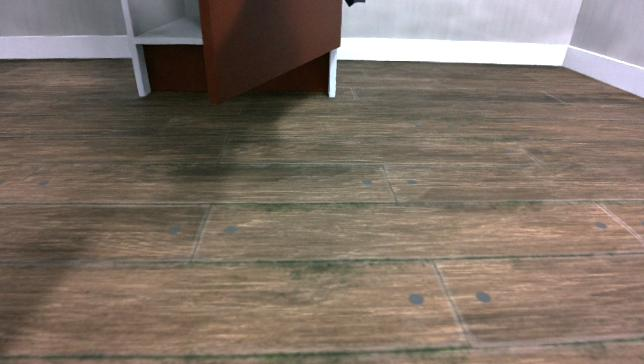

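{"fn": "move", "kwargs": {
  "base": {"strafe_m": 0.13},
  "speeds": {"strafe_m": 0.08},
  "cameras": ["base_camera"]
}}

Scene clock: 1141.47 s.
move: done
base_odometry: x=+2.216 y=-0.053 heading=+1.625
base_tilt: forward=+0.1 right=+0.4
base_status: done
joint_positions: joint_1_rad=+0.000 joint_2_rad=+1.440 joint_3_rad=+3.136 joint_4_rad=-1.327 joint_5_rad=-0.028 joint_6_rad=+1.195 joint_7_rad=+6.283 hand_index_mcp=-0.484 hand_index_abd=-0.003 hand_index_pip=-0.069 hand_index_dip=+0.698 hand_middle_mcp=-0.483 hand_middle_abd=+0.001 hand_middle_pip=-0.069 hand_middle_dip=+0.698 hand_ring_mcp=-0.483 hand_ring_abd=+0.001 hand_ring_pip=-0.069 hand_ring_dip=+0.698 hand_thumb_cmc=-0.572 hand_thumb_axl=+0.680 hand_thumb_mcp=+0.898 hand_thumb_ipl=+0.898 hand_current_limit=+0.600 hand_speed=-0.500
joint_status: not commanded
hand_state: goal,goal,goal,goal,goal,goal,goal,goal,goal,goal,goal,goal,goal,goal,goal,goal
index_mcp_current_ma: -1
index_abd_current_ma: -2
index_pip_current_ma: 1
index_dip_current_ma: -2
middle_mcp_current_ma: -1
middle_abd_current_ma: 0
middle_pip_current_ma: 1
middle_dip_current_ma: -2
ring_mcp_current_ma: -1
ring_abd_current_ma: 0
ring_pip_current_ma: 1
ring_dip_current_ma: -1
thumb_cmc_current_ma: -2
thumb_axl_current_ma: 1
thumb_mcp_current_ma: -1
thumb_ipl_current_ma: -2
hand_goal_index_mcp: -0.482
hand_goal_index_abd: 0.000
hand_goal_index_pip: -0.070
hand_goal_index_dip: 0.700
hand_goal_middle_mcp: -0.482
hand_goal_middle_abd: 0.000
hand_goal_middle_pip: -0.070
hand_goal_middle_dip: 0.700
hand_goal_ring_mcp: -0.482
hand_goal_ring_abd: 0.000
hand_goal_ring_pip: -0.070
hand_goal_ring_dip: 0.700
hand_goal_thumb_cmc: -0.570
hand_goal_thumb_axl: 0.678
hand_goal_thumb_mcp: 0.900
hand_goal_thumb_ipl: 0.900
motor_effort: joint_1_rad=+0(4) joint_2_rad=-39(40) joint_3_rad=+0(2) joint_4_rad=+9(11) joint_5_rad=+0(4) joint_6_rad=+10(10) joint_7_rad=+0(1)
hand_pose: x=+0.9532 y=+0.0194 z=+0.3596 quat_wxyz=(-0.498, +0.490, -0.511, +0.502) (m; base frame)
hand_target: x=+0.9525 y=+0.0197 z=+0.3568 quat_wxyz=(-0.519, +0.457, -0.527, +0.495) (m; base frame)
hand_status: not commanded
pictures: base_camera
Images, in order (width x height): base_camera 644x364.

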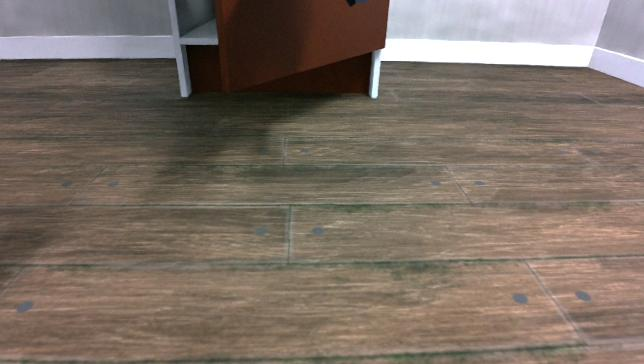

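{"fn": "move", "kwargs": {
  "base": {"translate_m": 0.2, "strafe_m": 0.09},
  "speeds": {"translate_m": 0.08},
  "cameras": ["base_camera"]
}}

Scene clock: 1148.70 s.
move: done
base_odometry: x=+2.115 y=+0.142 heading=+1.625
base_tilt: forward=+0.2 right=+0.4
base_status: done
joint_positions: joint_1_rad=+0.001 joint_2_rad=+1.440 joint_3_rad=+3.136 joint_4_rad=-1.327 joint_5_rad=-0.028 joint_6_rad=+1.195 joint_7_rad=+6.282 hand_index_mcp=-0.483 hand_index_abd=-0.003 hand_index_pip=-0.069 hand_index_dip=+0.698 hand_middle_mcp=-0.483 hand_middle_abd=+0.001 hand_middle_pip=-0.069 hand_middle_dip=+0.698 hand_ring_mcp=-0.483 hand_ring_abd=+0.001 hand_ring_pip=-0.069 hand_ring_dip=+0.698 hand_thumb_cmc=-0.572 hand_thumb_axl=+0.679 hand_thumb_mcp=+0.898 hand_thumb_ipl=+0.898 hand_current_limit=+0.600 hand_speed=-0.500
joint_status: not commanded
hand_state: goal,goal,goal,goal,goal,goal,goal,goal,goal,goal,goal,goal,goal,goal,goal,goal
index_mcp_current_ma: -1
index_abd_current_ma: -2
index_pip_current_ma: 1
index_dip_current_ma: -2
middle_mcp_current_ma: -1
middle_abd_current_ma: 0
middle_pip_current_ma: 1
middle_dip_current_ma: -2
ring_mcp_current_ma: -1
ring_abd_current_ma: 0
ring_pip_current_ma: 1
ring_dip_current_ma: -1
thumb_cmc_current_ma: -2
thumb_axl_current_ma: 1
thumb_mcp_current_ma: -1
thumb_ipl_current_ma: -2
hand_goal_index_mcp: -0.482
hand_goal_index_abd: 0.000
hand_goal_index_pip: -0.070
hand_goal_index_dip: 0.700
hand_goal_middle_mcp: -0.482
hand_goal_middle_abd: 0.000
hand_goal_middle_pip: -0.070
hand_goal_middle_dip: 0.700
hand_goal_ring_mcp: -0.482
hand_goal_ring_abd: 0.000
hand_goal_ring_pip: -0.070
hand_goal_ring_dip: 0.700
hand_goal_thumb_cmc: -0.570
hand_goal_thumb_axl: 0.678
hand_goal_thumb_mcp: 0.900
hand_goal_thumb_ipl: 0.900
motor_effort: joint_1_rad=+0(4) joint_2_rad=-39(41) joint_3_rad=+0(2) joint_4_rad=+10(11) joint_5_rad=+0(3) joint_6_rad=+9(10) joint_7_rad=-1(1)
hand_pose: x=+0.9534 y=+0.0188 z=+0.3597 quat_wxyz=(-0.497, +0.489, -0.511, +0.502) (m; base frame)
hand_target: x=+0.9525 y=+0.0197 z=+0.3568 quat_wxyz=(-0.519, +0.457, -0.527, +0.495) (m; base frame)
hand_status: not commanded
pictures: base_camera
Images, in order (width x height): base_camera 644x364.

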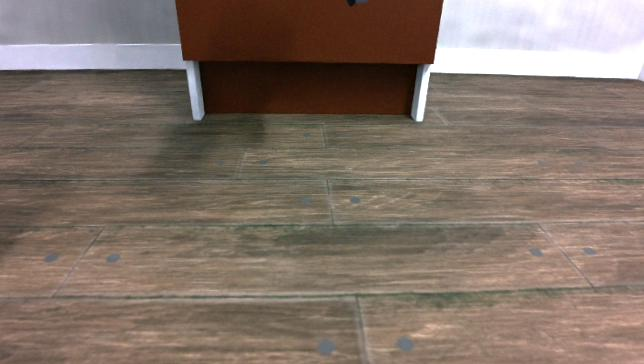

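{"fn": "move", "kwargs": {
  "base": {"strafe_m": 0.12},
  "speeds": {"strafe_m": 0.15}
}}

{"fn": "move", "kwargs": {
  "base": {"translate_m": 0.1},
  "speeds": {"translate_m": 0.06},
  "cameras": ["base_camera", "wrist_camera"]
}}

Scene clock: 1156.13 s.
move: done
base_odometry: x=+1.995 y=+0.136 heading=+1.625
base_tilt: forward=+0.2 right=+0.4
base_status: done
joint_positions: joint_1_rad=-0.002 joint_2_rad=+1.440 joint_3_rad=+3.136 joint_4_rad=-1.327 joint_5_rad=-0.028 joint_6_rad=+1.195 joint_7_rad=+6.282 hand_index_mcp=-0.483 hand_index_abd=-0.003 hand_index_pip=-0.069 hand_index_dip=+0.698 hand_middle_mcp=-0.483 hand_middle_abd=+0.001 hand_middle_pip=-0.069 hand_middle_dip=+0.698 hand_ring_mcp=-0.483 hand_ring_abd=+0.001 hand_ring_pip=-0.069 hand_ring_dip=+0.698 hand_thumb_cmc=-0.572 hand_thumb_axl=+0.679 hand_thumb_mcp=+0.898 hand_thumb_ipl=+0.898 hand_current_limit=+0.600 hand_speed=-0.500
joint_status: not commanded
hand_state: goal,goal,goal,goal,goal,goal,goal,goal,goal,goal,goal,goal,goal,goal,goal,goal
index_mcp_current_ma: -1
index_abd_current_ma: -2
index_pip_current_ma: 1
index_dip_current_ma: -2
middle_mcp_current_ma: -1
middle_abd_current_ma: 0
middle_pip_current_ma: 1
middle_dip_current_ma: -2
ring_mcp_current_ma: -1
ring_abd_current_ma: 0
ring_pip_current_ma: 1
ring_dip_current_ma: -1
thumb_cmc_current_ma: -2
thumb_axl_current_ma: 1
thumb_mcp_current_ma: -1
thumb_ipl_current_ma: -2
hand_goal_index_mcp: -0.482
hand_goal_index_abd: 0.000
hand_goal_index_pip: -0.070
hand_goal_index_dip: 0.700
hand_goal_middle_mcp: -0.482
hand_goal_middle_abd: 0.000
hand_goal_middle_pip: -0.070
hand_goal_middle_dip: 0.700
hand_goal_ring_mcp: -0.482
hand_goal_ring_abd: 0.000
hand_goal_ring_pip: -0.070
hand_goal_ring_dip: 0.700
hand_goal_thumb_cmc: -0.570
hand_goal_thumb_axl: 0.678
hand_goal_thumb_mcp: 0.900
hand_goal_thumb_ipl: 0.900
motor_effort: joint_1_rad=+0(3) joint_2_rad=-39(40) joint_3_rad=-1(2) joint_4_rad=+9(10) joint_5_rad=+0(1) joint_6_rad=+10(10) joint_7_rad=-1(1)
hand_pose: x=+0.9533 y=+0.0212 z=+0.3597 quat_wxyz=(-0.498, +0.490, -0.510, +0.502) (m; base frame)
hand_target: x=+0.9525 y=+0.0197 z=+0.3568 quat_wxyz=(-0.519, +0.457, -0.527, +0.495) (m; base frame)
hand_status: not commanded
pictures: none

Scene clock: 1158.27 s.
move: done
base_odometry: x=+1.990 y=+0.236 heading=+1.625
base_tilt: forward=+0.2 right=+0.4
base_status: done
joint_positions: joint_1_rad=-0.002 joint_2_rad=+1.440 joint_3_rad=+3.136 joint_4_rad=-1.326 joint_5_rad=-0.028 joint_6_rad=+1.196 joint_7_rad=+6.282 hand_index_mcp=-0.483 hand_index_abd=-0.003 hand_index_pip=-0.069 hand_index_dip=+0.698 hand_middle_mcp=-0.483 hand_middle_abd=+0.001 hand_middle_pip=-0.069 hand_middle_dip=+0.698 hand_ring_mcp=-0.483 hand_ring_abd=+0.001 hand_ring_pip=-0.069 hand_ring_dip=+0.698 hand_thumb_cmc=-0.572 hand_thumb_axl=+0.679 hand_thumb_mcp=+0.898 hand_thumb_ipl=+0.898 hand_current_limit=+0.600 hand_speed=-0.500
joint_status: not commanded
hand_state: goal,goal,goal,goal,goal,goal,goal,goal,goal,goal,goal,goal,goal,goal,goal,goal
index_mcp_current_ma: -1
index_abd_current_ma: -2
index_pip_current_ma: 1
index_dip_current_ma: -2
middle_mcp_current_ma: -1
middle_abd_current_ma: 0
middle_pip_current_ma: 1
middle_dip_current_ma: -2
ring_mcp_current_ma: -1
ring_abd_current_ma: 0
ring_pip_current_ma: 1
ring_dip_current_ma: -1
thumb_cmc_current_ma: -2
thumb_axl_current_ma: 1
thumb_mcp_current_ma: -1
thumb_ipl_current_ma: -2
hand_goal_index_mcp: -0.482
hand_goal_index_abd: 0.000
hand_goal_index_pip: -0.070
hand_goal_index_dip: 0.700
hand_goal_middle_mcp: -0.482
hand_goal_middle_abd: 0.000
hand_goal_middle_pip: -0.070
hand_goal_middle_dip: 0.700
hand_goal_ring_mcp: -0.482
hand_goal_ring_abd: 0.000
hand_goal_ring_pip: -0.070
hand_goal_ring_dip: 0.700
hand_goal_thumb_cmc: -0.570
hand_goal_thumb_axl: 0.678
hand_goal_thumb_mcp: 0.900
hand_goal_thumb_ipl: 0.900
motor_effort: joint_1_rad=+0(1) joint_2_rad=-39(41) joint_3_rad=+0(1) joint_4_rad=+9(11) joint_5_rad=+0(0) joint_6_rad=+10(10) joint_7_rad=+0(1)
hand_pose: x=+0.9533 y=+0.0212 z=+0.3597 quat_wxyz=(-0.498, +0.490, -0.510, +0.502) (m; base frame)
hand_target: x=+0.9525 y=+0.0197 z=+0.3568 quat_wxyz=(-0.519, +0.457, -0.527, +0.495) (m; base frame)
hand_status: not commanded
pictures: base_camera, wrist_camera
Images, in order (width x height): base_camera 644x364, wrist_camera 504x504.

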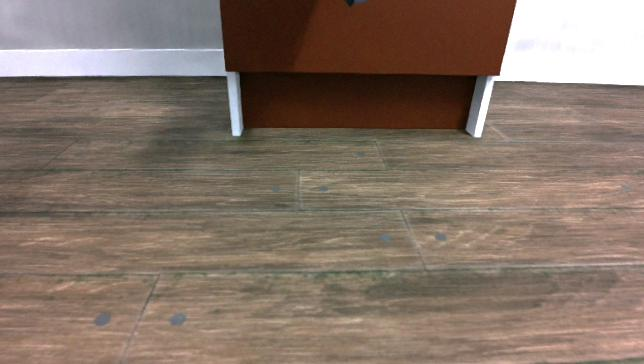

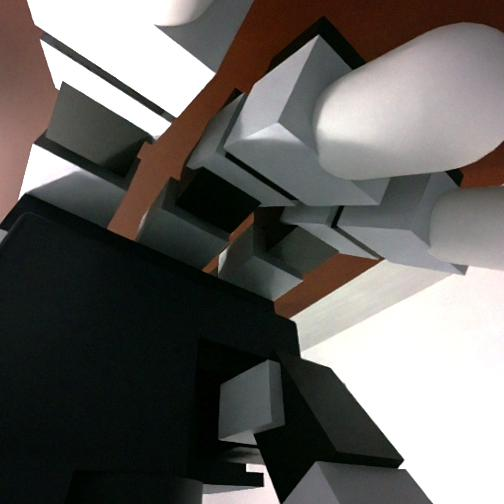

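{"fn": "move", "kwargs": {
  "base": {"translate_m": 0.08},
  "speeds": {"translate_m": 0.06}
}}

{"fn": "move", "kwargs": {
  "base": {"translate_m": 0.035},
  "speeds": {"translate_m": 0.05},
  "cameras": ["base_camera", "wrist_camera"]
}}

Scene clock: 1165.47 s.
move: done
base_odometry: x=+1.985 y=+0.314 heading=+1.625
base_tilt: forward=+0.2 right=+0.4
base_status: done
joint_positions: joint_1_rad=-0.002 joint_2_rad=+1.454 joint_3_rad=+3.136 joint_4_rad=-1.404 joint_5_rad=-0.028 joint_6_rad=+1.274 joint_7_rad=+6.268 hand_index_mcp=-0.580 hand_index_abd=-0.003 hand_index_pip=-0.069 hand_index_dip=+0.698 hand_middle_mcp=-0.497 hand_middle_abd=+0.001 hand_middle_pip=-0.069 hand_middle_dip=+0.698 hand_ring_mcp=-0.483 hand_ring_abd=+0.001 hand_ring_pip=-0.069 hand_ring_dip=+0.698 hand_thumb_cmc=-0.572 hand_thumb_axl=+0.679 hand_thumb_mcp=+0.898 hand_thumb_ipl=+0.898 hand_current_limit=+0.600 hand_speed=-0.500
joint_status: not commanded
hand_state: blocked,goal,goal,goal,goal,goal,goal,goal,goal,goal,goal,goal,goal,goal,goal,goal
index_mcp_current_ma: -328
index_abd_current_ma: -2
index_pip_current_ma: 1
index_dip_current_ma: -2
middle_mcp_current_ma: -24
middle_abd_current_ma: 0
middle_pip_current_ma: 1
middle_dip_current_ma: -2
ring_mcp_current_ma: -1
ring_abd_current_ma: 0
ring_pip_current_ma: 1
ring_dip_current_ma: -1
thumb_cmc_current_ma: -2
thumb_axl_current_ma: 1
thumb_mcp_current_ma: -1
thumb_ipl_current_ma: -2
hand_goal_index_mcp: -0.482
hand_goal_index_abd: 0.000
hand_goal_index_pip: -0.070
hand_goal_index_dip: 0.700
hand_goal_middle_mcp: -0.482
hand_goal_middle_abd: 0.000
hand_goal_middle_pip: -0.070
hand_goal_middle_dip: 0.700
hand_goal_ring_mcp: -0.482
hand_goal_ring_abd: 0.000
hand_goal_ring_pip: -0.070
hand_goal_ring_dip: 0.700
hand_goal_thumb_cmc: -0.570
hand_goal_thumb_axl: 0.678
hand_goal_thumb_mcp: 0.900
hand_goal_thumb_ipl: 0.900
motor_effort: joint_1_rad=+1(2) joint_2_rad=-42(44) joint_3_rad=+0(1) joint_4_rad=+24(27) joint_5_rad=-3(4) joint_6_rad=+0(10) joint_7_rad=+1(1)
hand_pose: x=+0.9255 y=+0.0220 z=+0.3404 quat_wxyz=(-0.497, +0.490, -0.517, +0.495) (m; base frame)
hand_target: x=+0.9525 y=+0.0197 z=+0.3568 quat_wxyz=(-0.519, +0.457, -0.527, +0.495) (m; base frame)
hand_status: not commanded
pictures: none

Scene clock: 1168.10 s.
move: time_out
base_odometry: x=+1.983 y=+0.346 heading=+1.625
base_tilt: forward=+0.1 right=+0.5
base_status: translate_m time_out (by the wheels' count: +0.032 of +0.035)
joint_positions: joint_1_rad=-0.002 joint_2_rad=+1.502 joint_3_rad=+3.136 joint_4_rad=-1.447 joint_5_rad=-0.028 joint_6_rad=+1.281 joint_7_rad=+6.268 hand_index_mcp=-0.631 hand_index_abd=-0.003 hand_index_pip=-0.069 hand_index_dip=+0.698 hand_middle_mcp=-0.548 hand_middle_abd=+0.001 hand_middle_pip=-0.069 hand_middle_dip=+0.698 hand_ring_mcp=-0.483 hand_ring_abd=+0.001 hand_ring_pip=-0.069 hand_ring_dip=+0.698 hand_thumb_cmc=-0.572 hand_thumb_axl=+0.679 hand_thumb_mcp=+0.898 hand_thumb_ipl=+0.898 hand_current_limit=+0.600 hand_speed=-0.500
joint_status: not commanded
hand_state: blocked,goal,goal,goal,blocked,goal,goal,goal,goal,goal,goal,goal,goal,goal,goal,goal
index_mcp_current_ma: -440
index_abd_current_ma: -2
index_pip_current_ma: 1
index_dip_current_ma: -2
middle_mcp_current_ma: -190
middle_abd_current_ma: 0
middle_pip_current_ma: 1
middle_dip_current_ma: -2
ring_mcp_current_ma: -1
ring_abd_current_ma: 0
ring_pip_current_ma: 1
ring_dip_current_ma: -1
thumb_cmc_current_ma: -2
thumb_axl_current_ma: 1
thumb_mcp_current_ma: -1
thumb_ipl_current_ma: -2
hand_goal_index_mcp: -0.482
hand_goal_index_abd: 0.000
hand_goal_index_pip: -0.070
hand_goal_index_dip: 0.700
hand_goal_middle_mcp: -0.482
hand_goal_middle_abd: 0.000
hand_goal_middle_pip: -0.070
hand_goal_middle_dip: 0.700
hand_goal_ring_mcp: -0.482
hand_goal_ring_abd: 0.000
hand_goal_ring_pip: -0.070
hand_goal_ring_dip: 0.700
hand_goal_thumb_cmc: -0.570
hand_goal_thumb_axl: 0.678
hand_goal_thumb_mcp: 0.900
hand_goal_thumb_ipl: 0.900
motor_effort: joint_1_rad=+0(1) joint_2_rad=-46(50) joint_3_rad=+0(1) joint_4_rad=+28(36) joint_5_rad=-3(4) joint_6_rad=+3(9) joint_7_rad=+0(2)
hand_pose: x=+0.8911 y=+0.0219 z=+0.2887 quat_wxyz=(-0.475, +0.510, -0.537, +0.474) (m; base frame)
hand_target: x=+0.9525 y=+0.0197 z=+0.3568 quat_wxyz=(-0.519, +0.457, -0.527, +0.495) (m; base frame)
hand_status: not commanded
pictures: base_camera, wrist_camera
Images, in order (width x height): base_camera 644x364, wrist_camera 504x504.

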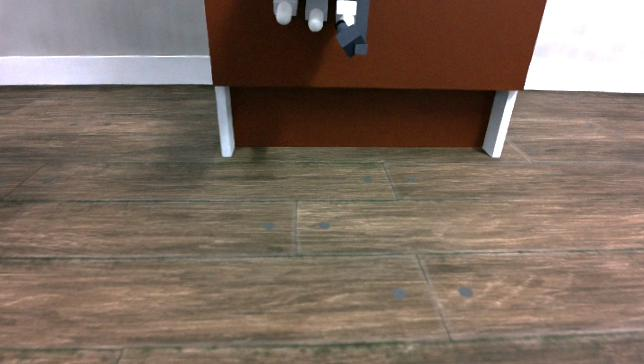

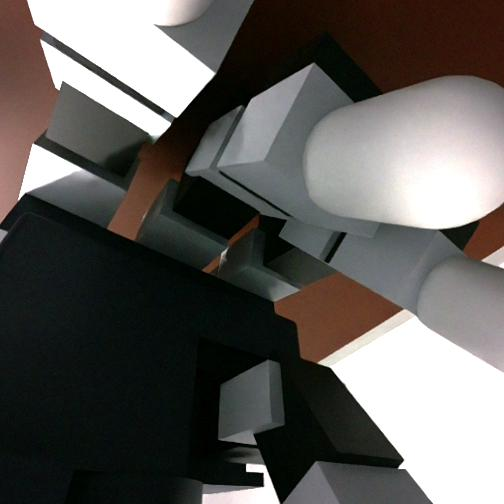

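{"fn": "move", "kwargs": {
  "base": {"translate_m": -0.35},
  "speeds": {"translate_m": 0.2}
}}

{"fn": "move", "kwargs": {
  "base": {"translate_m": -0.4},
  "joints": {"joint_1_rad": -0.1, "joint_2_rad": -1.2, "joint_3_rad": 3.142, "joint_4_rad": -2.03, "joint_5_rad": -0.05, "joint_6_rad": -0.35, "joint_7_rad": 2.39},
  "speeds": {"translate_m": 0.3},
  "min_time_s": 5,
  "cameras": ["base_camera", "wrist_camera"]
}}

Scene clock: 1174.53 s.
move: done
base_odometry: x=+2.002 y=-0.003 heading=+1.625
base_tilt: forward=+0.1 right=+0.4
base_status: done
joint_positions: joint_1_rad=-0.002 joint_2_rad=+1.446 joint_3_rad=+3.136 joint_4_rad=-1.316 joint_5_rad=-0.028 joint_6_rad=+1.234 joint_7_rad=+6.268 hand_index_mcp=-0.484 hand_index_abd=-0.003 hand_index_pip=-0.069 hand_index_dip=+0.698 hand_middle_mcp=-0.484 hand_middle_abd=+0.001 hand_middle_pip=-0.069 hand_middle_dip=+0.698 hand_ring_mcp=-0.483 hand_ring_abd=+0.001 hand_ring_pip=-0.069 hand_ring_dip=+0.698 hand_thumb_cmc=-0.572 hand_thumb_axl=+0.679 hand_thumb_mcp=+0.898 hand_thumb_ipl=+0.898 hand_current_limit=+0.600 hand_speed=-0.500
joint_status: not commanded
hand_state: goal,goal,goal,goal,goal,goal,goal,goal,goal,goal,goal,goal,goal,goal,goal,goal
index_mcp_current_ma: -1
index_abd_current_ma: -2
index_pip_current_ma: 1
index_dip_current_ma: -2
middle_mcp_current_ma: -1
middle_abd_current_ma: 0
middle_pip_current_ma: 1
middle_dip_current_ma: -2
ring_mcp_current_ma: 0
ring_abd_current_ma: 0
ring_pip_current_ma: 1
ring_dip_current_ma: -1
thumb_cmc_current_ma: -2
thumb_axl_current_ma: 1
thumb_mcp_current_ma: -2
thumb_ipl_current_ma: -2
hand_goal_index_mcp: -0.482
hand_goal_index_abd: 0.000
hand_goal_index_pip: -0.070
hand_goal_index_dip: 0.700
hand_goal_middle_mcp: -0.482
hand_goal_middle_abd: 0.000
hand_goal_middle_pip: -0.070
hand_goal_middle_dip: 0.700
hand_goal_ring_mcp: -0.482
hand_goal_ring_abd: 0.000
hand_goal_ring_pip: -0.070
hand_goal_ring_dip: 0.700
hand_goal_thumb_cmc: -0.570
hand_goal_thumb_axl: 0.678
hand_goal_thumb_mcp: 0.900
hand_goal_thumb_ipl: 0.900
motor_effort: joint_1_rad=+0(2) joint_2_rad=-39(50) joint_3_rad=+0(2) joint_4_rad=+9(27) joint_5_rad=+0(2) joint_6_rad=+10(15) joint_7_rad=-1(1)
hand_pose: x=+0.9583 y=+0.0218 z=+0.3712 quat_wxyz=(-0.512, +0.475, -0.503, +0.509) (m; base frame)
hand_target: x=+0.9525 y=+0.0197 z=+0.3568 quat_wxyz=(-0.519, +0.457, -0.527, +0.495) (m; base frame)
hand_status: not commanded
pictures: none

Scene clock: 1180.13 s.
move: done
base_odometry: x=+2.024 y=-0.403 heading=+1.625
base_tilt: forward=+0.1 right=+0.5
base_status: done
joint_positions: joint_1_rad=-0.083 joint_2_rad=-1.185 joint_3_rad=+3.136 joint_4_rad=-2.002 joint_5_rad=-0.028 joint_6_rad=-0.300 joint_7_rad=+8.600 hand_index_mcp=-0.484 hand_index_abd=+0.001 hand_index_pip=-0.069 hand_index_dip=+0.698 hand_middle_mcp=-0.484 hand_middle_abd=+0.001 hand_middle_pip=-0.069 hand_middle_dip=+0.698 hand_ring_mcp=-0.485 hand_ring_abd=+0.001 hand_ring_pip=-0.069 hand_ring_dip=+0.698 hand_thumb_cmc=-0.568 hand_thumb_axl=+0.677 hand_thumb_mcp=+0.900 hand_thumb_ipl=+0.898 hand_current_limit=+0.600 hand_speed=-0.500
joint_status: all done
hand_state: goal,goal,goal,goal,goal,goal,goal,goal,goal,goal,goal,goal,goal,goal,goal,goal
index_mcp_current_ma: -2
index_abd_current_ma: 0
index_pip_current_ma: 1
index_dip_current_ma: -2
middle_mcp_current_ma: -2
middle_abd_current_ma: 0
middle_pip_current_ma: 0
middle_dip_current_ma: -2
ring_mcp_current_ma: -2
ring_abd_current_ma: 0
ring_pip_current_ma: 0
ring_dip_current_ma: -1
thumb_cmc_current_ma: 2
thumb_axl_current_ma: -1
thumb_mcp_current_ma: 0
thumb_ipl_current_ma: -2
hand_goal_index_mcp: -0.482
hand_goal_index_abd: 0.000
hand_goal_index_pip: -0.070
hand_goal_index_dip: 0.700
hand_goal_middle_mcp: -0.482
hand_goal_middle_abd: 0.000
hand_goal_middle_pip: -0.070
hand_goal_middle_dip: 0.700
hand_goal_ring_mcp: -0.482
hand_goal_ring_abd: 0.000
hand_goal_ring_pip: -0.070
hand_goal_ring_dip: 0.700
hand_goal_thumb_cmc: -0.570
hand_goal_thumb_axl: 0.678
hand_goal_thumb_mcp: 0.900
hand_goal_thumb_ipl: 0.900
motor_effort: joint_1_rad=+1(2) joint_2_rad=+15(44) joint_3_rad=+1(3) joint_4_rad=+13(18) joint_5_rad=+0(2) joint_6_rad=+8(11) joint_7_rad=+0(2)
hand_pose: x=+0.2185 y=-0.0640 z=+1.2232 quat_wxyz=(+0.263, +0.485, +0.212, +0.806) (m; base frame)
hand_target: x=+0.2288 y=-0.0598 z=+1.2016 quat_wxyz=(+0.270, +0.501, +0.241, +0.786) (m; base frame)
hand_status: not commanded
pictures: base_camera, wrist_camera
Images, in order (width x height): base_camera 644x364, wrist_camera 504x504.

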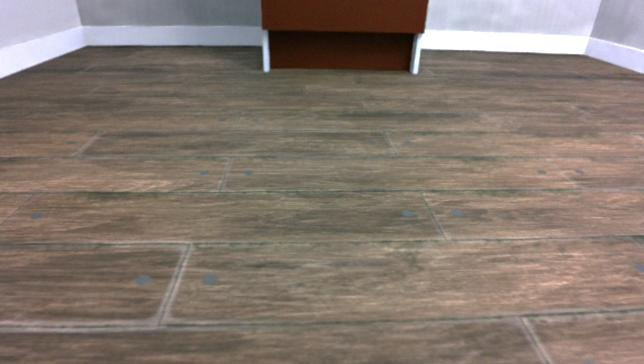

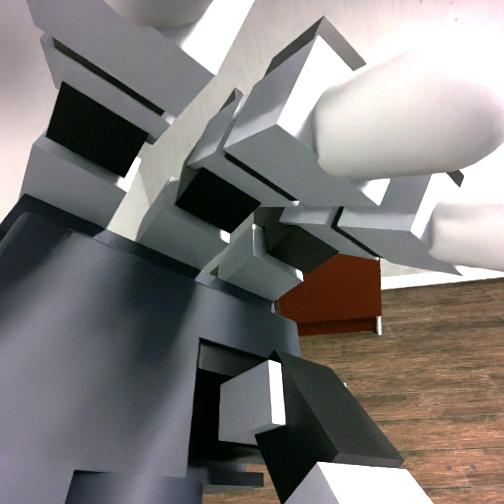

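{"fn": "move", "kwargs": {
  "joints": {"hand_index_mcp": 1, "hand_middle_mcp": 1, "hand_ring_mcp": 1, "hand_index_abd": -0.62, "hand_middle_abd": -0.62, "hand_ring_abd": -0.62, "hand_index_pip": 0.58, "hand_middle_pip": 0.58, "hand_ring_pip": 0.58, "hand_thumb_cmc": 0.71},
  "cameras": ["wrist_camera"]
}}

{"fn": "zoom_image", "kwargs": {
  "camera": "wrist_camera",
  "region": [200, 100, 430, 330]
}}

{"fn": "zoom_image", "kwargs": {
  "camera": "base_camera",
  "region": [240, 0, 450, 100]
}}

Scene clock: 1184.90 s.
move: done
base_odometry: x=+2.024 y=-0.403 heading=+1.625
base_tilt: forward=+0.1 right=+0.4
base_status: not commanded
joint_positions: joint_1_rad=-0.083 joint_2_rad=-1.185 joint_3_rad=+3.136 joint_4_rad=-2.003 joint_5_rad=-0.028 joint_6_rad=-0.301 joint_7_rad=+8.602 hand_index_mcp=+1.000 hand_index_abd=-0.616 hand_index_pip=+0.580 hand_index_dip=+0.698 hand_middle_mcp=+1.000 hand_middle_abd=-0.616 hand_middle_pip=+0.580 hand_middle_dip=+0.698 hand_ring_mcp=+1.000 hand_ring_abd=-0.616 hand_ring_pip=+0.580 hand_ring_dip=+0.698 hand_thumb_cmc=+0.710 hand_thumb_axl=+0.677 hand_thumb_mcp=+0.900 hand_thumb_ipl=+0.898 hand_current_limit=+0.600 hand_speed=-0.500
joint_status: all done
hand_state: goal,goal,goal,goal,goal,goal,goal,goal,goal,goal,goal,goal,goal,goal,goal,goal
index_mcp_current_ma: 0
index_abd_current_ma: 3
index_pip_current_ma: 0
index_dip_current_ma: -2
middle_mcp_current_ma: 0
middle_abd_current_ma: 3
middle_pip_current_ma: 0
middle_dip_current_ma: -2
ring_mcp_current_ma: 0
ring_abd_current_ma: 3
ring_pip_current_ma: 0
ring_dip_current_ma: -1
thumb_cmc_current_ma: 0
thumb_axl_current_ma: -1
thumb_mcp_current_ma: 0
thumb_ipl_current_ma: -2
hand_goal_index_mcp: 1.000
hand_goal_index_abd: -0.620
hand_goal_index_pip: 0.580
hand_goal_index_dip: 0.700
hand_goal_middle_mcp: 1.000
hand_goal_middle_abd: -0.620
hand_goal_middle_pip: 0.580
hand_goal_middle_dip: 0.700
hand_goal_ring_mcp: 1.000
hand_goal_ring_abd: -0.620
hand_goal_ring_pip: 0.580
hand_goal_ring_dip: 0.700
hand_goal_thumb_cmc: 0.710
hand_goal_thumb_axl: 0.678
hand_goal_thumb_mcp: 0.900
hand_goal_thumb_ipl: 0.900
motor_effort: joint_1_rad=+0(1) joint_2_rad=+15(15) joint_3_rad=+1(2) joint_4_rad=+14(15) joint_5_rad=+0(1) joint_6_rad=+8(9) joint_7_rad=-1(1)
hand_pose: x=+0.2190 y=-0.0639 z=+1.2226 quat_wxyz=(+0.264, +0.486, +0.214, +0.805) (m; base frame)
hand_target: x=+0.2288 y=-0.0598 z=+1.2016 quat_wxyz=(+0.270, +0.501, +0.241, +0.786) (m; base frame)
hand_status: not commanded
pictures: wrist_camera
Images, in order (width x height): wrist_camera 504x504.

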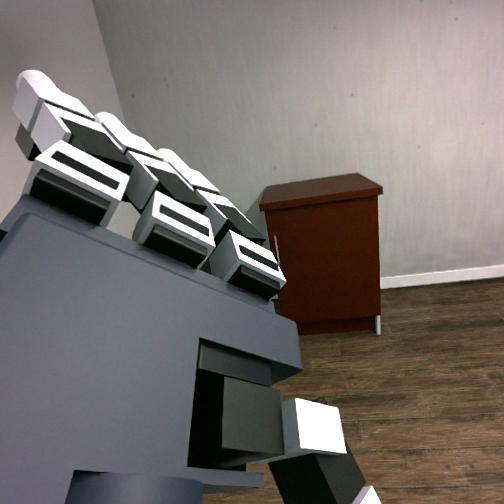

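Scaled by 2.191 from the camera's 504x504 image, which has a finer 720x720 frame.

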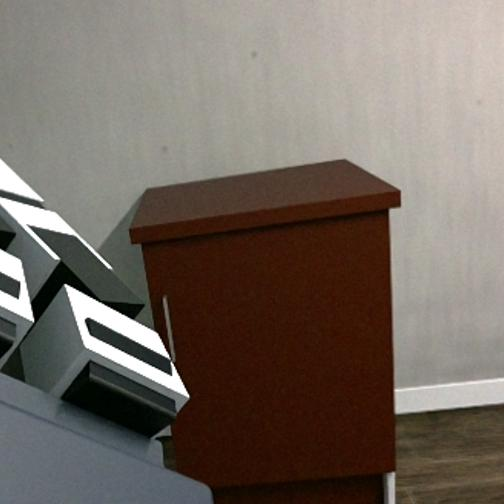

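This scene's latest camera images include none from base_camera. They are from: wrist_camera. base_camera's image comes with the result of a call that names it in "cameras".


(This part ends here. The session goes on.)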